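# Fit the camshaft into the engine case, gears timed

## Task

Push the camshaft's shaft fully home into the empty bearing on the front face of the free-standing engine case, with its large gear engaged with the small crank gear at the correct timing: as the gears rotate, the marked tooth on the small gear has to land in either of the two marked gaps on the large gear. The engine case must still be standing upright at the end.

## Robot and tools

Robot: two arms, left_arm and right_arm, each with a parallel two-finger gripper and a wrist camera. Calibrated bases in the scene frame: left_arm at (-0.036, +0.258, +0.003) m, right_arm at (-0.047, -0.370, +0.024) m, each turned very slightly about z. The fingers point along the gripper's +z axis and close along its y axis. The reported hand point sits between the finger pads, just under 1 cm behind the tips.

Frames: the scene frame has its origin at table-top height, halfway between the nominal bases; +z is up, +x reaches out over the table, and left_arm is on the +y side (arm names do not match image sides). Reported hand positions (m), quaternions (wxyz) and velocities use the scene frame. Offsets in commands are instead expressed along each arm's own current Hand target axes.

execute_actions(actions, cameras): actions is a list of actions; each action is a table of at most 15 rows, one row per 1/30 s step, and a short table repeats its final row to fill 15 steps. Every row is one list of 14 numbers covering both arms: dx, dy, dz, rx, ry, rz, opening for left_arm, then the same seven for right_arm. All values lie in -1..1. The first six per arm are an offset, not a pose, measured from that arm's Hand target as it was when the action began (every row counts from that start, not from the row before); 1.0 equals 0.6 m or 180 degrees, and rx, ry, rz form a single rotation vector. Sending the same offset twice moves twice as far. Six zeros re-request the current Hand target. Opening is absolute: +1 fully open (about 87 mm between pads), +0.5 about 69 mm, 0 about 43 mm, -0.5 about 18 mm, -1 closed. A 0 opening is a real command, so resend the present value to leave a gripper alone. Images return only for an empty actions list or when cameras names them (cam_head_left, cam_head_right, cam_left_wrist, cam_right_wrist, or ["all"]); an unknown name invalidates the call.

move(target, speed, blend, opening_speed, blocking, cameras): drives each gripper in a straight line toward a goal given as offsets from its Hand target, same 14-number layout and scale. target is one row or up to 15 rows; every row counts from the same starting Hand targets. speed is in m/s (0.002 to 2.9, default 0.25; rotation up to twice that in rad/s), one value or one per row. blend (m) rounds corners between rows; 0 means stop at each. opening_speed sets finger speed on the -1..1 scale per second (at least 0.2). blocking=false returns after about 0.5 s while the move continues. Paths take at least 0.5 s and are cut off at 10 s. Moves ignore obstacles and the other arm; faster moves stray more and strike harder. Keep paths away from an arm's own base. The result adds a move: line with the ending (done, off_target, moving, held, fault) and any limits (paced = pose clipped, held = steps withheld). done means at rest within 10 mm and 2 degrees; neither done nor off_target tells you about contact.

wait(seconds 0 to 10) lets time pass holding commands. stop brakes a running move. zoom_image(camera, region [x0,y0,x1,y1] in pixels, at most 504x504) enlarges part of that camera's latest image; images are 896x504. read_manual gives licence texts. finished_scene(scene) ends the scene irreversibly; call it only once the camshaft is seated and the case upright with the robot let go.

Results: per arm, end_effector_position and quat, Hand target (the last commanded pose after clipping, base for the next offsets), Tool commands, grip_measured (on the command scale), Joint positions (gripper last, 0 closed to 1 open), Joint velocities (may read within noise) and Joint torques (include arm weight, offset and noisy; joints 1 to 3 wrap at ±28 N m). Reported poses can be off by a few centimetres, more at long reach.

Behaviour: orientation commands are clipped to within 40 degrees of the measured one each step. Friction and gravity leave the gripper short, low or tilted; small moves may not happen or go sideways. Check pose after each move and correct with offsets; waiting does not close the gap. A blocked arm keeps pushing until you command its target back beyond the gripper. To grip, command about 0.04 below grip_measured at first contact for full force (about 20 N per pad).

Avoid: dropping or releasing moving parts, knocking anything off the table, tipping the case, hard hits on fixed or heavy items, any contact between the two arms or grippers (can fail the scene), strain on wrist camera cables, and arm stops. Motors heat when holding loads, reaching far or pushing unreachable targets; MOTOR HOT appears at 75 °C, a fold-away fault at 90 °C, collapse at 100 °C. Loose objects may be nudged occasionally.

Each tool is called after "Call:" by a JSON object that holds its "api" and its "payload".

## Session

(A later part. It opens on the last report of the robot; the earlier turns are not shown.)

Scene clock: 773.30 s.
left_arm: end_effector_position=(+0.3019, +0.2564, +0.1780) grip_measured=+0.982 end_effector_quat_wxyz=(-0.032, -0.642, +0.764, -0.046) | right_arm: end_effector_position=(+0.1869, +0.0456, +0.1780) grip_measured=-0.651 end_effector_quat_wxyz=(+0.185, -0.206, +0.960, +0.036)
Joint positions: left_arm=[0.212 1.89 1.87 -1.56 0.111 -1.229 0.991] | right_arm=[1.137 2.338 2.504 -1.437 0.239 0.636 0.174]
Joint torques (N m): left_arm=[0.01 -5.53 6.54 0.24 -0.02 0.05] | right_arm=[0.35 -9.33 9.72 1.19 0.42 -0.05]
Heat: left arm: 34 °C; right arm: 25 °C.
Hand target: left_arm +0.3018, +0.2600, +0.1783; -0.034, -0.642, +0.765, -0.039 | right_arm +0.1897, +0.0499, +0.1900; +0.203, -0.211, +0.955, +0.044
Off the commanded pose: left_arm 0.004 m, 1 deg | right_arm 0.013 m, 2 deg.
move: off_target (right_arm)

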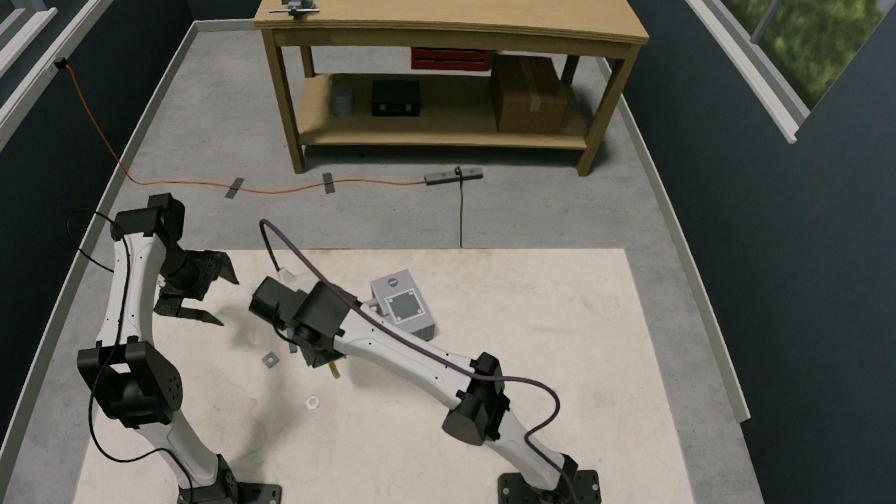

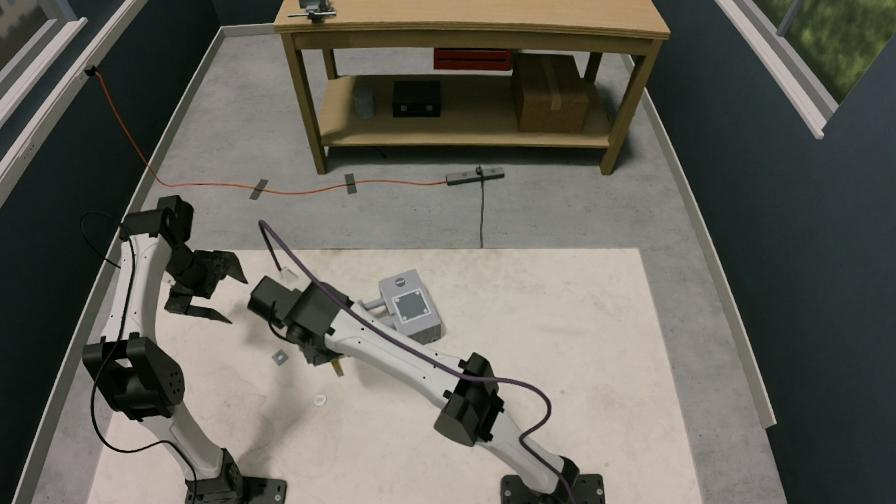

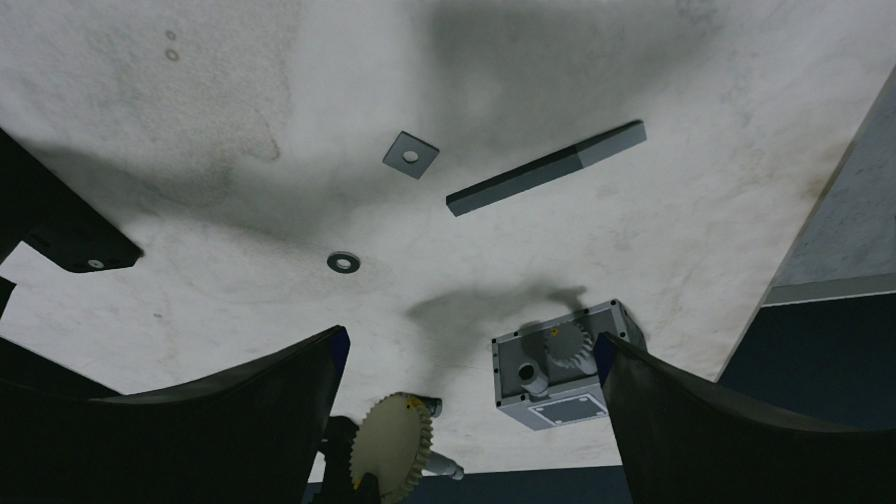

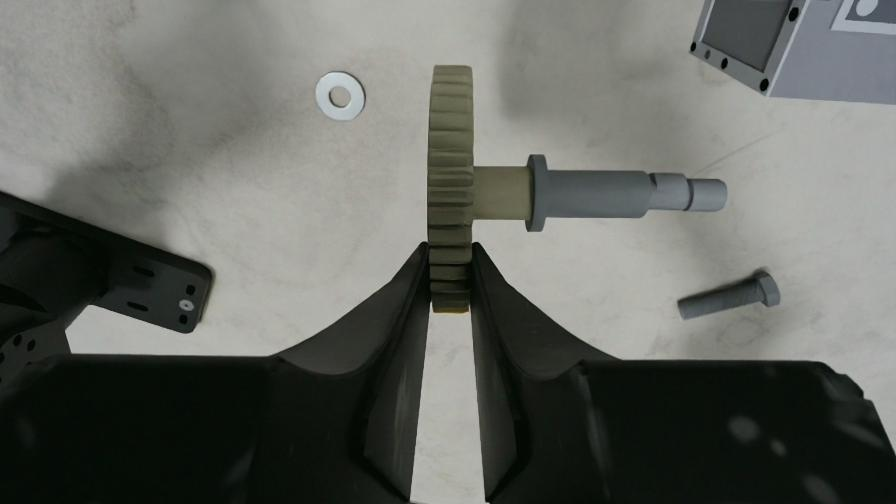

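Call:
{"api": "move", "payload": {"target": [0,0,0,0,0,0,1,-0.035,0.013,0.177,0,0,0,-0.8], "speed": 0.15, "cameras": ["all"]}}

Call:
{"api": "zoom_image", "payload": {"camera": "cam_left_wrist", "region": [380, 260, 660, 460]}}

Call:
{"api": "zoom_image", "payload": {"camera": "cam_head_left", "region": [320, 250, 460, 390]}}

Scene clock: 780.10 s.
left_arm: end_effector_position=(+0.3019, +0.2564, +0.1780) grip_measured=+0.982 end_effector_quat_wxyz=(-0.032, -0.642, +0.764, -0.046) | right_arm: end_effector_position=(+0.2343, +0.0740, +0.0857) grip_measured=-0.651 end_effector_quat_wxyz=(+0.182, -0.212, +0.960, +0.023)
Joint positions: left_arm=[0.212 1.89 1.87 -1.56 0.111 -1.229 0.991] | right_arm=[1.084 2.566 2.541 -1.257 0.234 0.574 0.174]
Joint torques (N m): left_arm=[0.02 -5.5 6.57 0.24 -0.03 0.06] | right_arm=[-0.5 -10.97 10.17 1.37 0.29 -0.05]
Heat: left arm: 34 °C; right arm: 27 °C.
Hand target: left_arm +0.3018, +0.2600, +0.1783; -0.034, -0.642, +0.765, -0.039 | right_arm +0.2432, +0.0830, +0.1015; +0.203, -0.210, +0.955, +0.044
Off the commanded pose: left_arm 0.004 m, 1 deg | right_arm 0.020 m, 3 deg.
move: off_target (right_arm)

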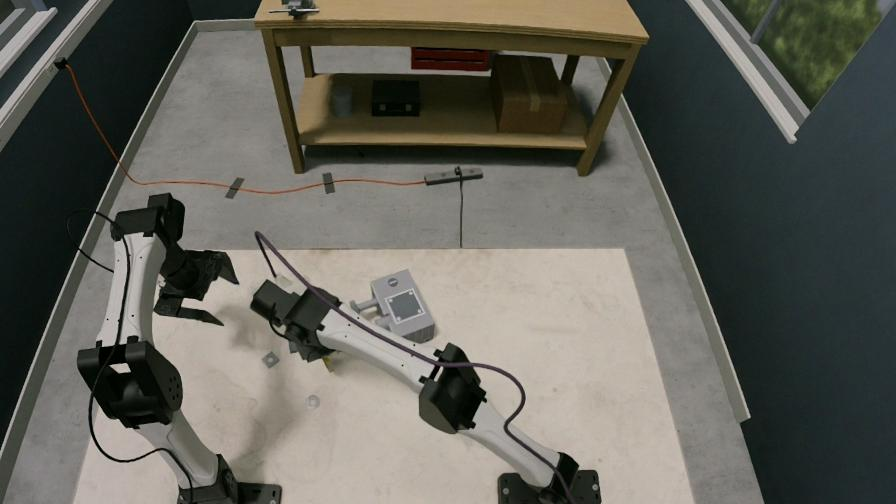

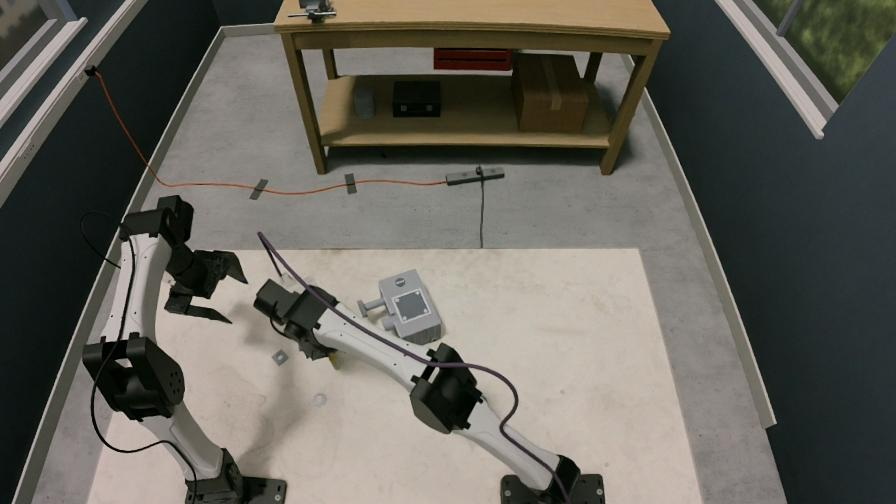

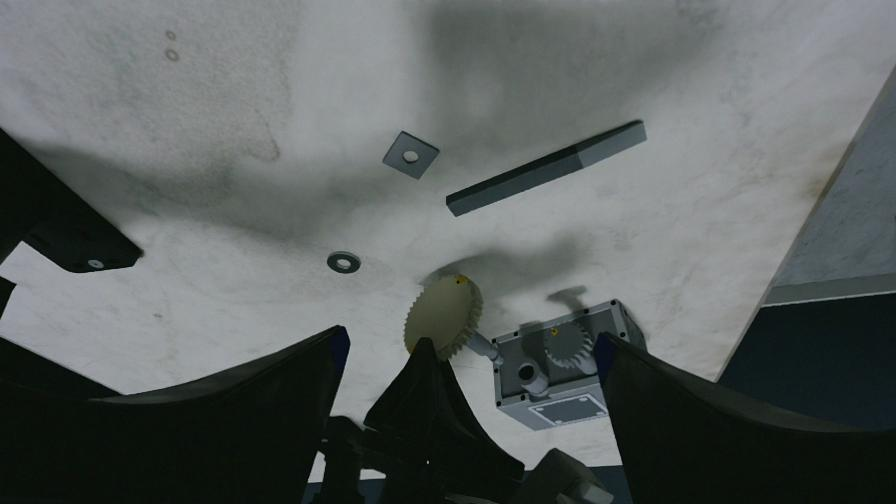

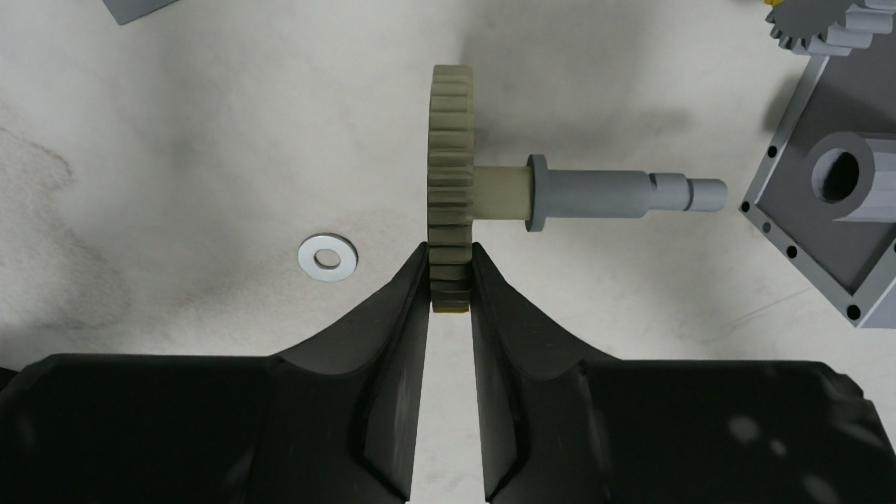

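Scaled by 1.800 from the camera's 896x504 image, which has a finer 1280x720 frame.

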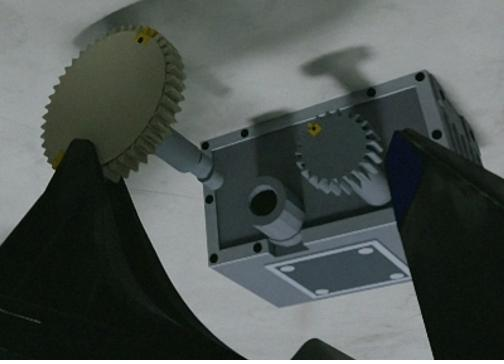

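Scaled by 3.600 from the camera's 896x504 image, which has a finer 1280x720 frame.

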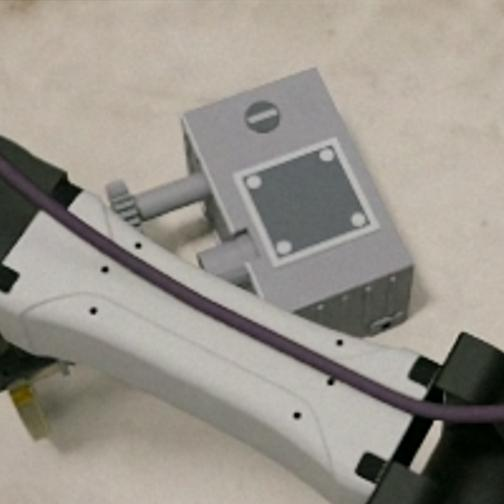

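Call:
{"api": "move", "payload": {"target": [0,0,0,0,0,0,1,-0.031,-0.021,0.001,-0.0035,0,0.018,-0.8], "speed": 0.08, "cameras": ["cam_left_wrist","cam_right_wrist"]}}

Call:
{"api": "zoom_image", "payload": {"camera": "cam_left_wrist", "region": [400, 260, 620, 420]}}

Call:
{"api": "zoom_image", "payload": {"camera": "cam_right_wrist", "region": [500, 0, 896, 300]}}

Scene clock: 835.43 s.
left_arm: end_effector_position=(+0.3019, +0.2564, +0.1780) grip_measured=+0.982 end_effector_quat_wxyz=(-0.032, -0.642, +0.764, -0.046) | right_arm: end_effector_position=(+0.2593, +0.0737, +0.0953) grip_measured=-0.651 end_effector_quat_wxyz=(+0.187, -0.188, +0.963, +0.041)
Joint positions: left_arm=[0.212 1.89 1.87 -1.56 0.111 -1.229 0.991] | right_arm=[1.036 2.658 2.755 -1.34 0.209 0.574 0.174]
Joint torques (N m): left_arm=[0.01 -5.52 6.57 0.24 -0.03 0.06] | right_arm=[-0.4 -10.88 10.03 1.3 0.22 0.05]
Heat: left arm: 34 °C; right arm: 41 °C.
Hand target: left_arm +0.3018, +0.2600, +0.1783; -0.034, -0.642, +0.765, -0.039 | right_arm +0.2641, +0.0789, +0.1084; +0.201, -0.185, +0.961, +0.055
Off the commanded pose: left_arm 0.004 m, 1 deg | right_arm 0.015 m, 2 deg.
move: off_target (right_arm)
Images, in order (width x height): cam_left_wrist 896x504, cam_right_wrist 896x504.

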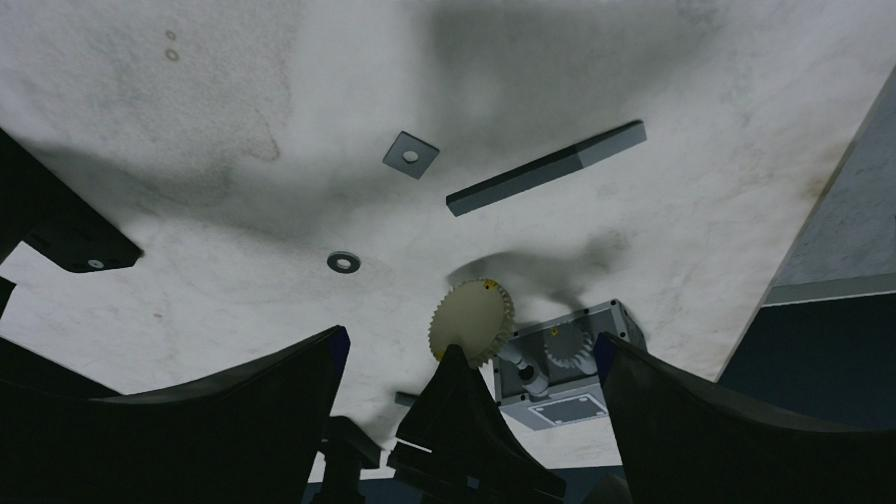

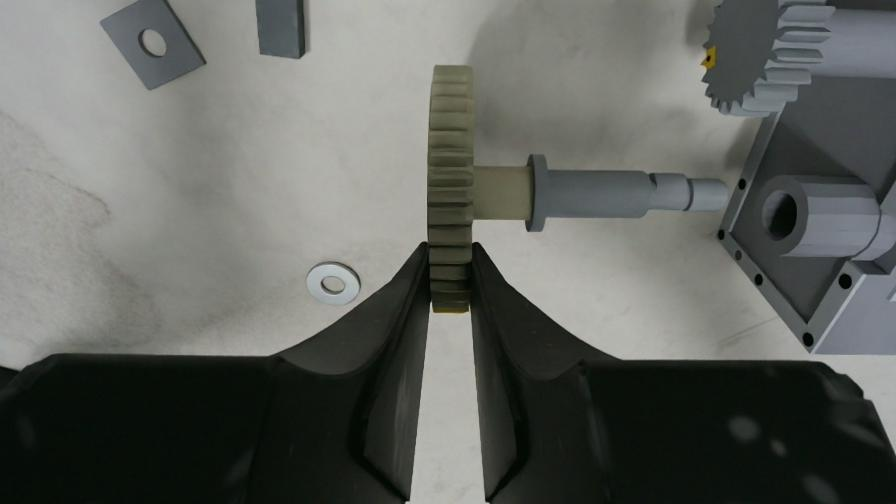

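Scaled by 2.291 from the camera's 896x504 image, which has a finer 1280x720 frame.

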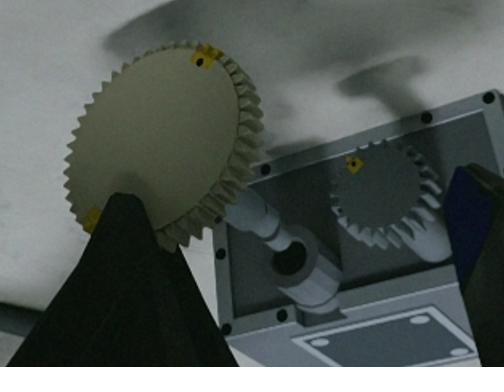

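Scaled by 1.273 from the camera's 896x504 image, which has a finer 1280x720 frame.

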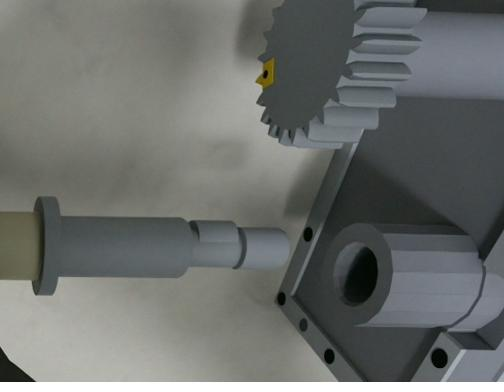

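Call:
{"api": "move", "payload": {"target": [0,0,0,0,0,0,1,0.0165,-0.0167,-0.0013,0,0,0,-0.8], "speed": 0.06, "cameras": ["cam_left_wrist","cam_right_wrist"]}}

Call:
{"api": "zoom_image", "payload": {"camera": "cam_left_wrist", "region": [400, 260, 620, 420]}}

Call:
{"api": "zoom_image", "payload": {"camera": "cam_right_wrist", "region": [500, 0, 896, 300]}}

Scene clock: 855.53 s.
left_arm: end_effector_position=(+0.3019, +0.2564, +0.1780) grip_measured=+0.982 end_effector_quat_wxyz=(-0.032, -0.642, +0.764, -0.046) | right_arm: end_effector_position=(+0.2520, +0.0633, +0.0782) grip_measured=-0.651 end_effector_quat_wxyz=(+0.177, -0.190, +0.965, +0.032)
Joint positions: left_arm=[0.212 1.89 1.87 -1.56 0.111 -1.229 0.991] | right_arm=[1.036 2.536 2.455 -1.19 0.207 0.574 0.174]
Joint torques (N m): left_arm=[0.02 -5.55 6.58 0.24 -0.03 0.06] | right_arm=[-0.7 -14.56 5.65 1.45 0.24 -0.01]
Heat: left arm: 34 °C; right arm: 40 °C.
Hand target: left_arm +0.3018, +0.2600, +0.1783; -0.034, -0.642, +0.765, -0.039 | right_arm +0.2591, +0.0663, +0.1049; +0.201, -0.185, +0.961, +0.055
Off the commanded pose: left_arm 0.004 m, 1 deg | right_arm 0.028 m, 4 deg.
move: off_target (right_arm)
Images, in order (width x height): cam_left_wrist 896x504, cam_right_wrist 896x504.

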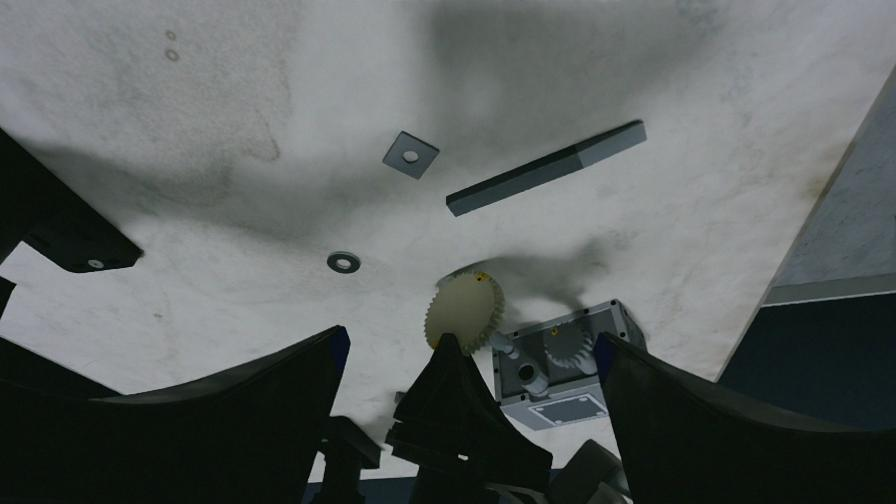

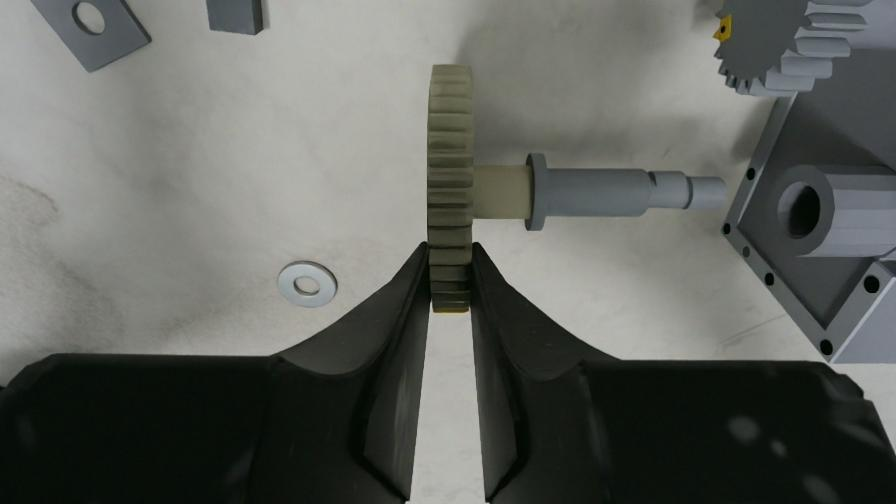

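Scaled by 2.291 from the camera's 896x504 image, which has a finer 1280x720 frame.

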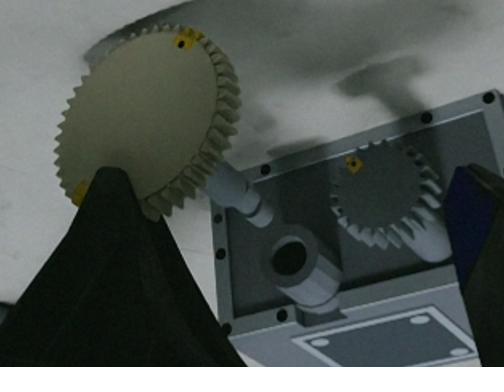

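Scaled by 1.273 from the camera's 896x504 image, which has a finer 1280x720 frame.

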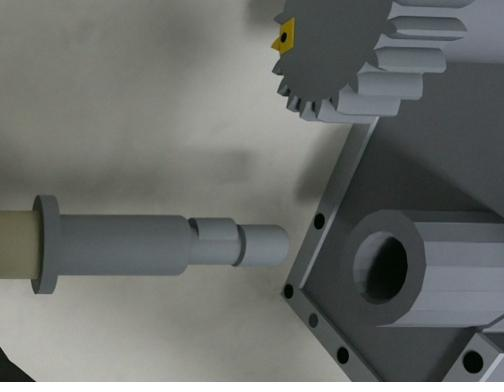

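Call:
{"api": "move", "payload": {"target": [0,0,0,0,0,0,1,-0.0028,-0.0265,-0.0047,0,0,0,-0.8], "speed": 0.06}}

Scene clock: 867.93 s.
left_arm: end_effector_position=(+0.3019, +0.2564, +0.1780) grip_measured=+0.982 end_effector_quat_wxyz=(-0.032, -0.642, +0.764, -0.046) | right_arm: end_effector_position=(+0.2595, +0.0482, +0.0811) grip_measured=-0.651 end_effector_quat_wxyz=(+0.176, -0.186, +0.966, +0.032)
Joint positions: left_arm=[0.212 1.89 1.87 -1.56 0.111 -1.229 0.991] | right_arm=[1.006 2.473 2.349 -1.144 0.198 0.554 0.174]
Joint torques (N m): left_arm=[-0.01 -5.53 6.56 0.24 -0.02 0.05] | right_arm=[-0.49 -14.32 5.72 1.46 0.25 -0.05]
Heat: left arm: 34 °C; right arm: 48 °C.
Hand target: left_arm +0.3018, +0.2600, +0.1783; -0.034, -0.642, +0.765, -0.039 | right_arm +0.2655, +0.0516, +0.1077; +0.201, -0.185, +0.961, +0.055
Off the commanded pose: left_arm 0.004 m, 1 deg | right_arm 0.027 m, 4 deg.
move: off_target (right_arm)

Call:
{"api": "move", "payload": {"target": [0,0,0,0,0,0,1,-0.007,-0.0027,-0.0153,0,0,0,-0.8], "speed": 0.06, "cameras": ["cam_left_wrist","cam_right_wrist"]}}

Call:
{"api": "zoom_image", "payload": {"camera": "cam_left_wrist", "region": [400, 260, 620, 420]}}

Call:
{"api": "zoom_image", "payload": {"camera": "cam_right_wrist", "region": [500, 0, 896, 300]}}

Scene clock: 874.20 s.
left_arm: end_effector_position=(+0.3019, +0.2564, +0.1780) grip_measured=+0.982 end_effector_quat_wxyz=(-0.032, -0.642, +0.764, -0.046) | right_arm: end_effector_position=(+0.2575, +0.0456, +0.0806) grip_measured=-0.651 end_effector_quat_wxyz=(+0.171, -0.188, +0.967, +0.028)
Joint positions: left_arm=[0.212 1.89 1.87 -1.56 0.111 -1.229 0.991] | right_arm=[1.006 2.473 2.349 -1.157 0.197 0.55 0.174]
Joint torques (N m): left_arm=[0.01 -5.52 6.58 0.24 -0.02 0.05] | right_arm=[-0.79 -14.48 9.14 1.19 0.21 -0.07]
Heat: left arm: 34 °C; right arm: 48 °C.
Hand target: left_arm +0.3018, +0.2600, +0.1783; -0.034, -0.642, +0.765, -0.039 | right_arm +0.2664, +0.0498, +0.1177; +0.201, -0.185, +0.961, +0.055
Off the commanded pose: left_arm 0.004 m, 1 deg | right_arm 0.038 m, 5 deg.
move: off_target (right_arm)
Images, in order (width x height): cam_left_wrist 896x504, cam_right_wrist 896x504.

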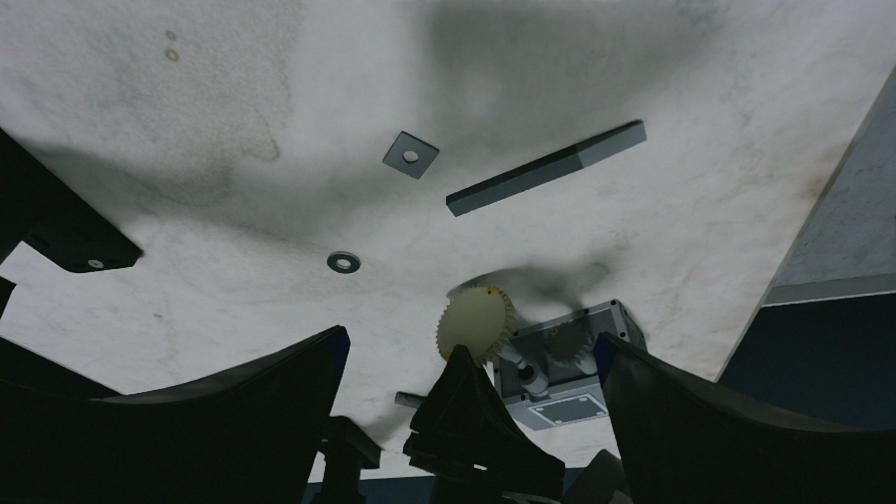

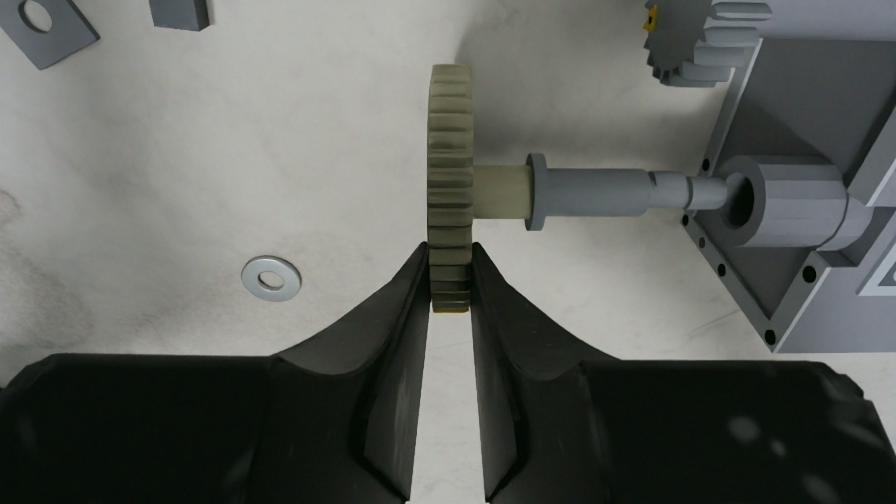

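Scaled by 2.291 from the camera's 896x504 image, which has a finer 1280x720 frame.

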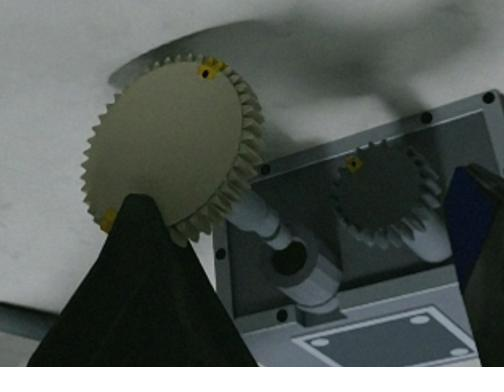

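Scaled by 1.273 from the camera's 896x504 image, which has a finer 1280x720 frame.

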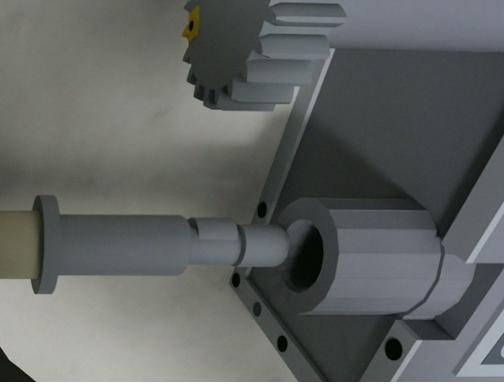

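Call:
{"api": "move", "payload": {"target": [0,0,0,0,0,0,1,-0.004,0,-0.0095,0,0,0,-0.8], "speed": 0.06}}

Scene clock: 891.83 s.
left_arm: end_effector_position=(+0.3019, +0.2564, +0.1780) grip_measured=+0.982 end_effector_quat_wxyz=(-0.032, -0.642, +0.764, -0.046) | right_arm: end_effector_position=(+0.2565, +0.0447, +0.0896) grip_measured=-0.651 end_effector_quat_wxyz=(+0.171, -0.189, +0.966, +0.030)
Joint positions: left_arm=[0.212 1.89 1.87 -1.56 0.111 -1.229 0.991] | right_arm=[1.006 2.468 2.375 -1.186 0.195 0.55 0.174]
Joint torques (N m): left_arm=[0.02 -5.5 6.56 0.24 -0.02 0.05] | right_arm=[-0.88 -13.49 10.3 1.18 0.23 -0.04]
Heat: left arm: 34 °C; right arm: 49 °C.
Hand target: left_arm +0.3018, +0.2600, +0.1783; -0.034, -0.642, +0.765, -0.039 | right_arm +0.2663, +0.0495, +0.1237; +0.201, -0.185, +0.961, +0.055
Off the commanded pose: left_arm 0.004 m, 1 deg | right_arm 0.036 m, 5 deg.
move: off_target (right_arm)

Call:
{"api": "wait", "payload": {"seconds": 0.1, "cameras": ["cam_left_wrist","cam_right_wrist"]}}

Call:
{"api": "zoom_image", "payload": {"camera": "cam_left_wrist", "region": [400, 260, 620, 420]}}

Call:
{"api": "zoom_image", "payload": {"camera": "cam_right_wrist", "region": [500, 0, 896, 300]}}

Scene clock: 896.27 s.
left_arm: end_effector_position=(+0.3019, +0.2564, +0.1780) grip_measured=+0.982 end_effector_quat_wxyz=(-0.032, -0.642, +0.764, -0.046) | right_arm: end_effector_position=(+0.2565, +0.0446, +0.0896) grip_measured=-0.651 end_effector_quat_wxyz=(+0.171, -0.189, +0.967, +0.030)
Joint positions: left_arm=[0.212 1.89 1.87 -1.56 0.111 -1.229 0.991] | right_arm=[1.006 2.468 2.375 -1.186 0.195 0.55 0.174]
Joint torques (N m): left_arm=[-0.01 -5.5 6.58 0.24 -0.02 0.05] | right_arm=[-0.81 -13.46 10.3 1.18 0.26 -0.09]
Heat: left arm: 34 °C; right arm: 49 °C.
Hand target: left_arm +0.3018, +0.2600, +0.1783; -0.034, -0.642, +0.765, -0.039 | right_arm +0.2663, +0.0495, +0.1237; +0.200, -0.185, +0.961, +0.055
Tool commands: left_gripper/opening=+1.0 right_gripper/opening=-0.8
Off the commanded pose: left_arm 0.004 m, 1 deg | right_arm 0.036 m, 5 deg.
wait: 0.10 s; at rest from the start
Images, in order (width x height): cam_left_wrist 896x504, cam_right_wrist 896x504.

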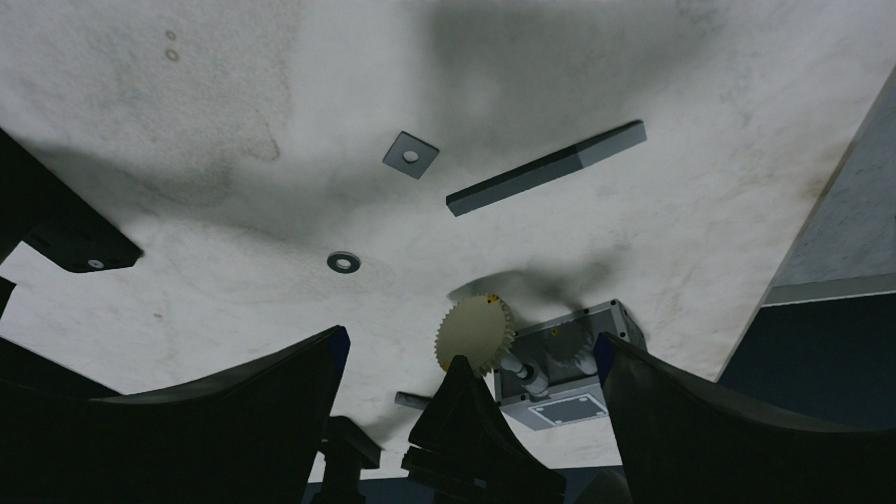

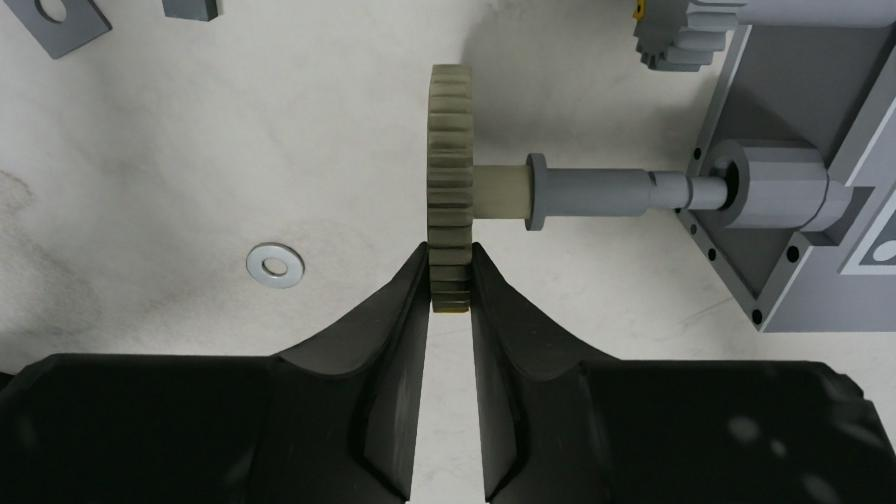

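Scaled by 2.291 from the camera's 896x504 image, which has a finer 1280x720 frame.

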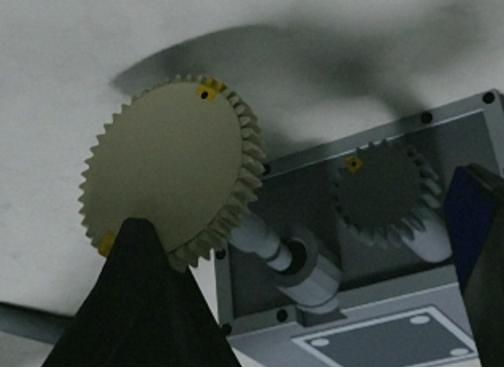

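Scaled by 1.273 from the camera's 896x504 image, which has a finer 1280x720 frame.

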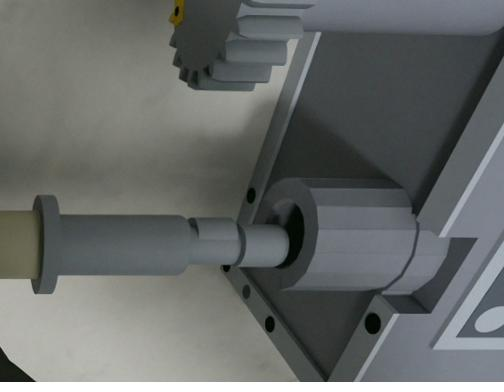

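Call:
{"api": "move", "payload": {"target": [0,0,0,0,0,0,1,-0.0058,-0.0067,0.0033,0,0,0,-0.8], "speed": 0.04, "cameras": ["cam_left_wrist","cam_right_wrist"]}}

Call:
{"api": "zoom_image", "payload": {"camera": "cam_left_wrist", "region": [400, 260, 620, 420]}}

Call:
{"api": "zoom_image", "payload": {"camera": "cam_right_wrist", "region": [500, 0, 896, 300]}}

Scene clock: 917.53 s.
left_arm: end_effector_position=(+0.3019, +0.2564, +0.1780) grip_measured=+0.982 end_effector_quat_wxyz=(-0.032, -0.642, +0.764, -0.046) | right_arm: end_effector_position=(+0.2606, +0.0423, +0.0918) grip_measured=-0.651 end_effector_quat_wxyz=(+0.170, -0.187, +0.967, +0.033)
Joint positions: left_arm=[0.212 1.89 1.87 -1.56 0.111 -1.229 0.991] | right_arm=[0.994 2.468 2.384 -1.19 0.186 0.542 0.174]
Joint torques (N m): left_arm=[0.01 -5.5 6.57 0.24 -0.03 0.05] | right_arm=[-0.72 -12.93 10.66 1.2 0.28 -0.08]
Heat: left arm: 35 °C; right arm: 50 °C.
Hand target: left_arm +0.3018, +0.2600, +0.1783; -0.034, -0.642, +0.765, -0.039 | right_arm +0.2716, +0.0473, +0.1232; +0.201, -0.184, +0.961, +0.055
Off the commanded pose: left_arm 0.004 m, 1 deg | right_arm 0.034 m, 4 deg.
move: off_target (right_arm)
Images, in order (width x height): cam_left_wrist 896x504, cam_right_wrist 896x504.

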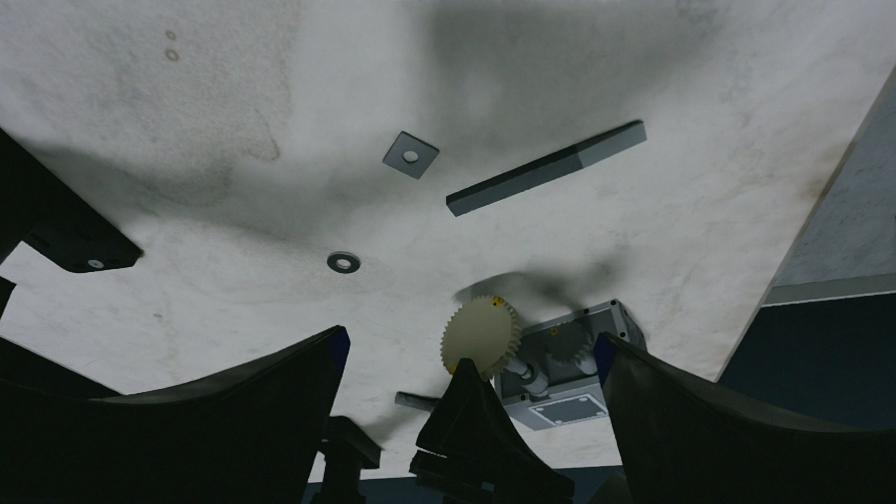

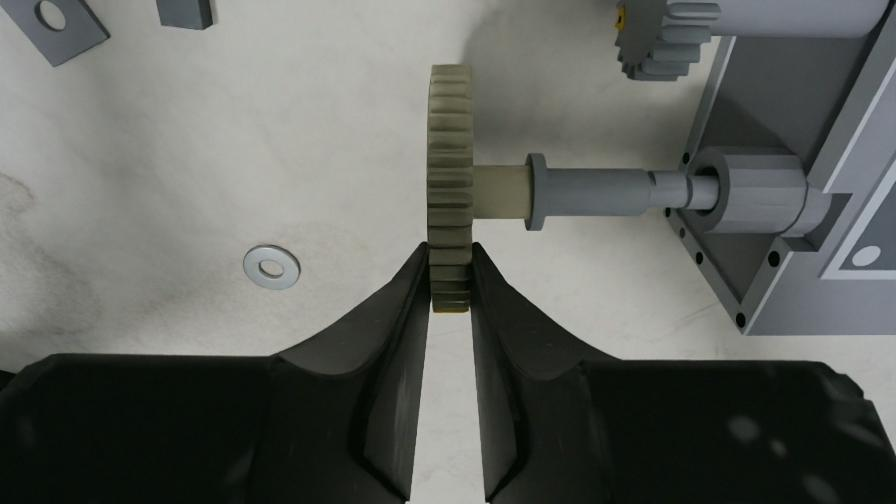

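Scaled by 2.291 from the camera's 896x504 image, which has a finer 1280x720 frame.

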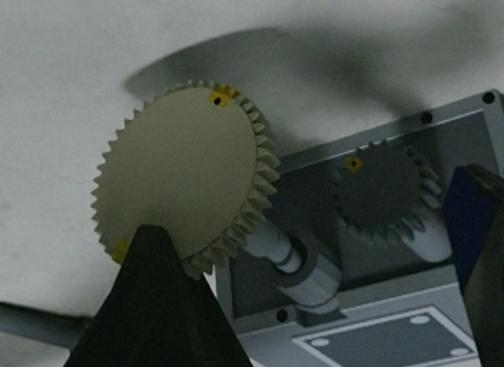

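Scaled by 1.273 from the camera's 896x504 image, which has a finer 1280x720 frame.

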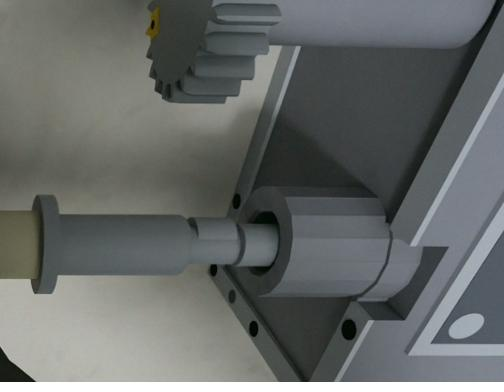

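Call:
{"api": "zoom_image", "payload": {"camera": "cam_left_wrist", "region": [430, 285, 530, 385]}}

Call:
{"api": "zoom_image", "payload": {"camera": "cam_left_wrist", "region": [500, 290, 630, 420]}}

Scaled by 5.040 from the camera's 896x504 image, which has a finer 1280x720 frame.

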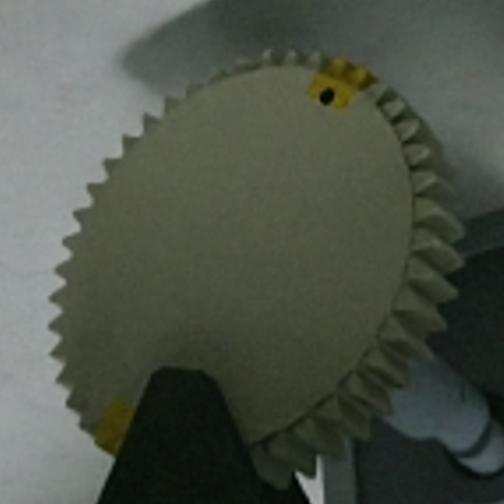

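Scaled by 3.877 from the camera's 896x504 image, which has a finer 1280x720 frame.

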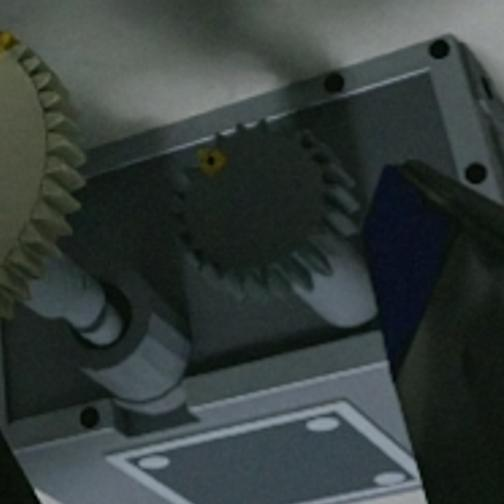

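Call:
{"api": "move", "payload": {"target": [0,0,0,0,0,0,1,0.0078,-0.02,0.0006,0,-0.0556,0,-0.8], "speed": 0.04, "cameras": ["cam_left_wrist","cam_right_wrist"]}}

Call:
{"api": "zoom_image", "payload": {"camera": "cam_left_wrist", "region": [430, 280, 630, 420]}}

Call:
{"api": "zoom_image", "payload": {"camera": "cam_right_wrist", "region": [420, 0, 816, 300]}}

Scene clock: 964.03 s.
left_arm: end_effector_position=(+0.3019, +0.2564, +0.1780) grip_measured=+0.982 end_effector_quat_wxyz=(-0.032, -0.642, +0.764, -0.046) | right_arm: end_effector_position=(+0.2658, +0.0268, +0.0907) grip_measured=-0.651 end_effector_quat_wxyz=(+0.242, -0.178, +0.952, +0.051)
Joint positions: left_arm=[0.212 1.89 1.87 -1.56 0.111 -1.229 0.991] | right_arm=[0.994 2.227 1.927 -0.837 0.257 0.526 0.174]
Joint torques (N m): left_arm=[0.02 -5.52 6.57 0.25 -0.02 0.05] | right_arm=[0.64 -13.49 6.37 1.9 0.54 -0.11]
Heat: left arm: 35 °C; right arm: 52 °C.
Hand target: left_arm +0.3018, +0.2600, +0.1783; -0.034, -0.642, +0.765, -0.039 | right_arm +0.2723, +0.0347, +0.1206; +0.284, -0.179, +0.939, +0.071
Off the commanded pose: left_arm 0.004 m, 1 deg | right_arm 0.032 m, 5 deg.
move: off_target (right_arm)
Images, in order (width x height): cam_left_wrist 896x504, cam_right_wrist 896x504.

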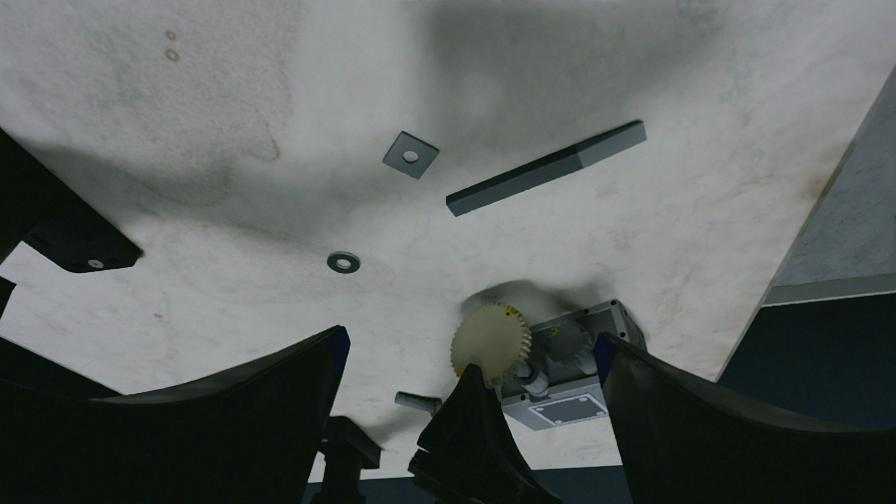

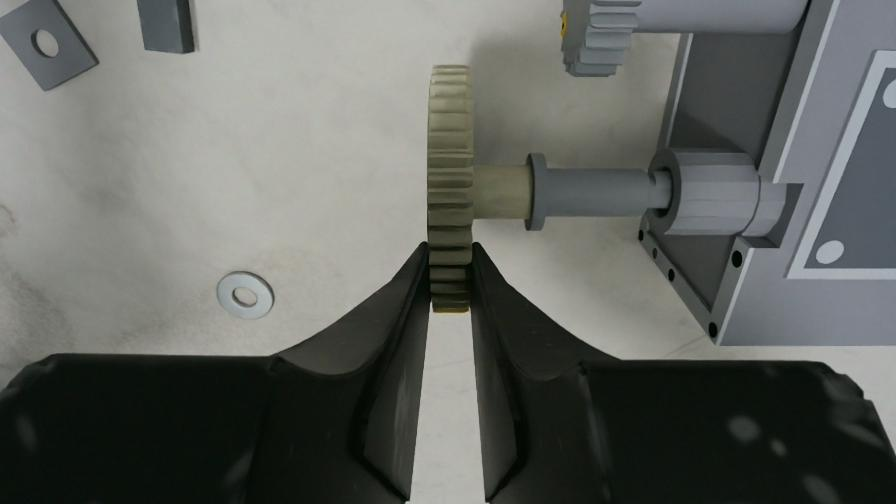

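Scaled by 2.520 from the camera's 896x504 image, which has a finer 1280x720 frame.

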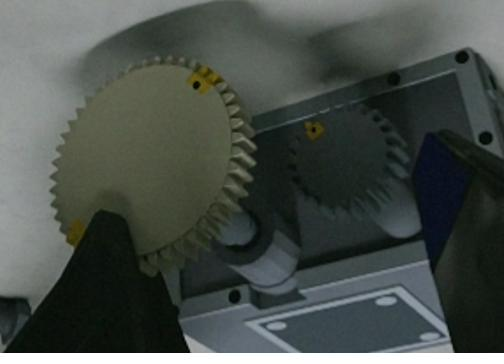

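Scaled by 1.273 from the camera's 896x504 image, which has a finer 1280x720 frame.

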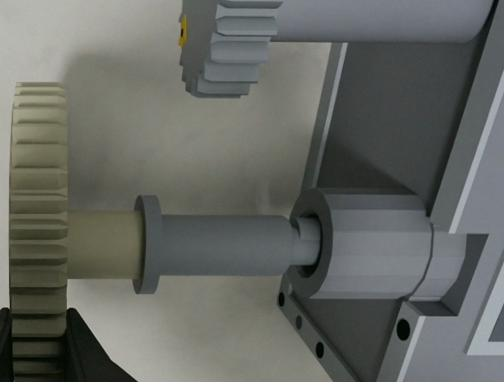

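Call:
{"api": "move", "payload": {"target": [0,0,0,0,0,0,1,0,-0.02,0,0,0,0,-0.8], "speed": 0.04, "cameras": ["cam_left_wrist","cam_right_wrist"]}}

Call:
{"api": "zoom_image", "payload": {"camera": "cam_left_wrist", "region": [440, 290, 620, 420]}}

Call:
{"api": "zoom_image", "payload": {"camera": "cam_right_wrist", "region": [420, 0, 816, 300]}}

Scene clock: 973.10 s.
left_arm: end_effector_position=(+0.3019, +0.2564, +0.1780) grip_measured=+0.982 end_effector_quat_wxyz=(-0.032, -0.642, +0.764, -0.046) | right_arm: end_effector_position=(+0.2641, +0.0232, +0.0905) grip_measured=-0.651 end_effector_quat_wxyz=(+0.247, -0.187, +0.949, +0.053)
Joint positions: left_arm=[0.212 1.89 1.87 -1.56 0.111 -1.229 0.991] | right_arm=[0.994 2.198 1.875 -0.8 0.257 0.505 0.174]
Joint torques (N m): left_arm=[0.01 -5.53 6.57 0.24 -0.03 0.05] | right_arm=[-1.07 -13.5 6.32 1.81 0.43 -0.11]
Heat: left arm: 35 °C; right arm: 53 °C.
Hand target: left_arm +0.3018, +0.2600, +0.1783; -0.034, -0.642, +0.765, -0.039 | right_arm +0.2768, +0.0236, +0.1204; +0.284, -0.179, +0.939, +0.071
Off the commanded pose: left_arm 0.004 m, 1 deg | right_arm 0.032 m, 5 deg.
move: off_target (right_arm)
Images, in order (width x height): cam_left_wrist 896x504, cam_right_wrist 896x504.

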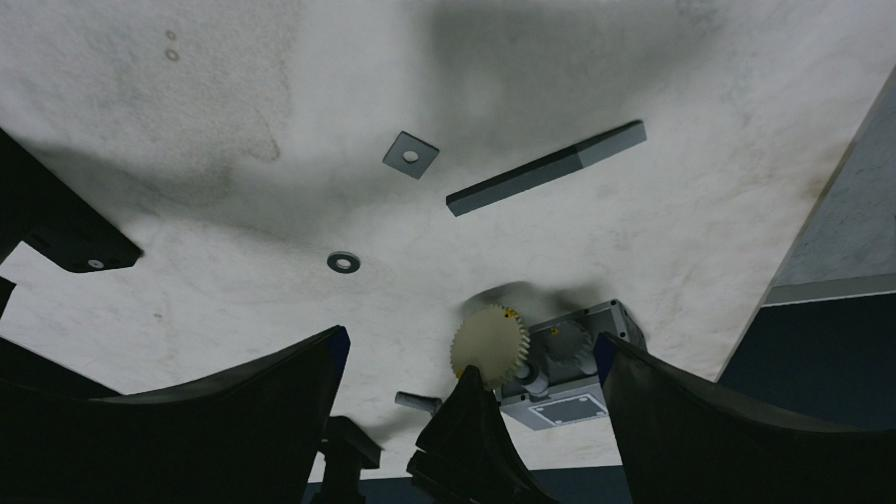

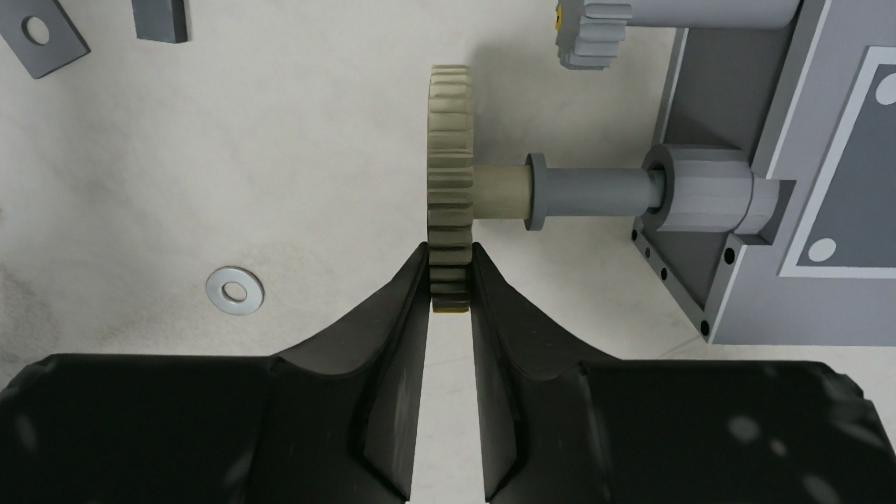

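Scaled by 2.800 from the camera's 896x504 image, which has a finer 1280x720 frame.

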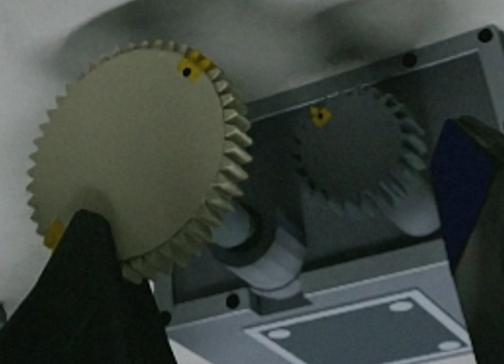

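Scaled by 1.273 from the camera's 896x504 image, which has a finer 1280x720 frame.

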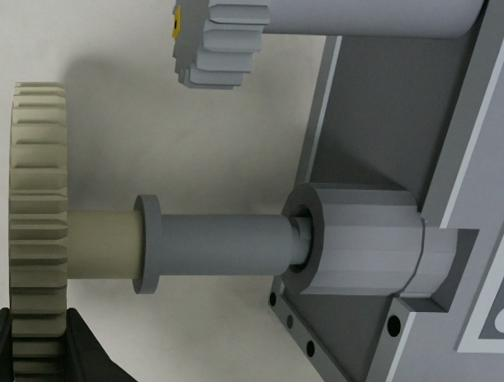

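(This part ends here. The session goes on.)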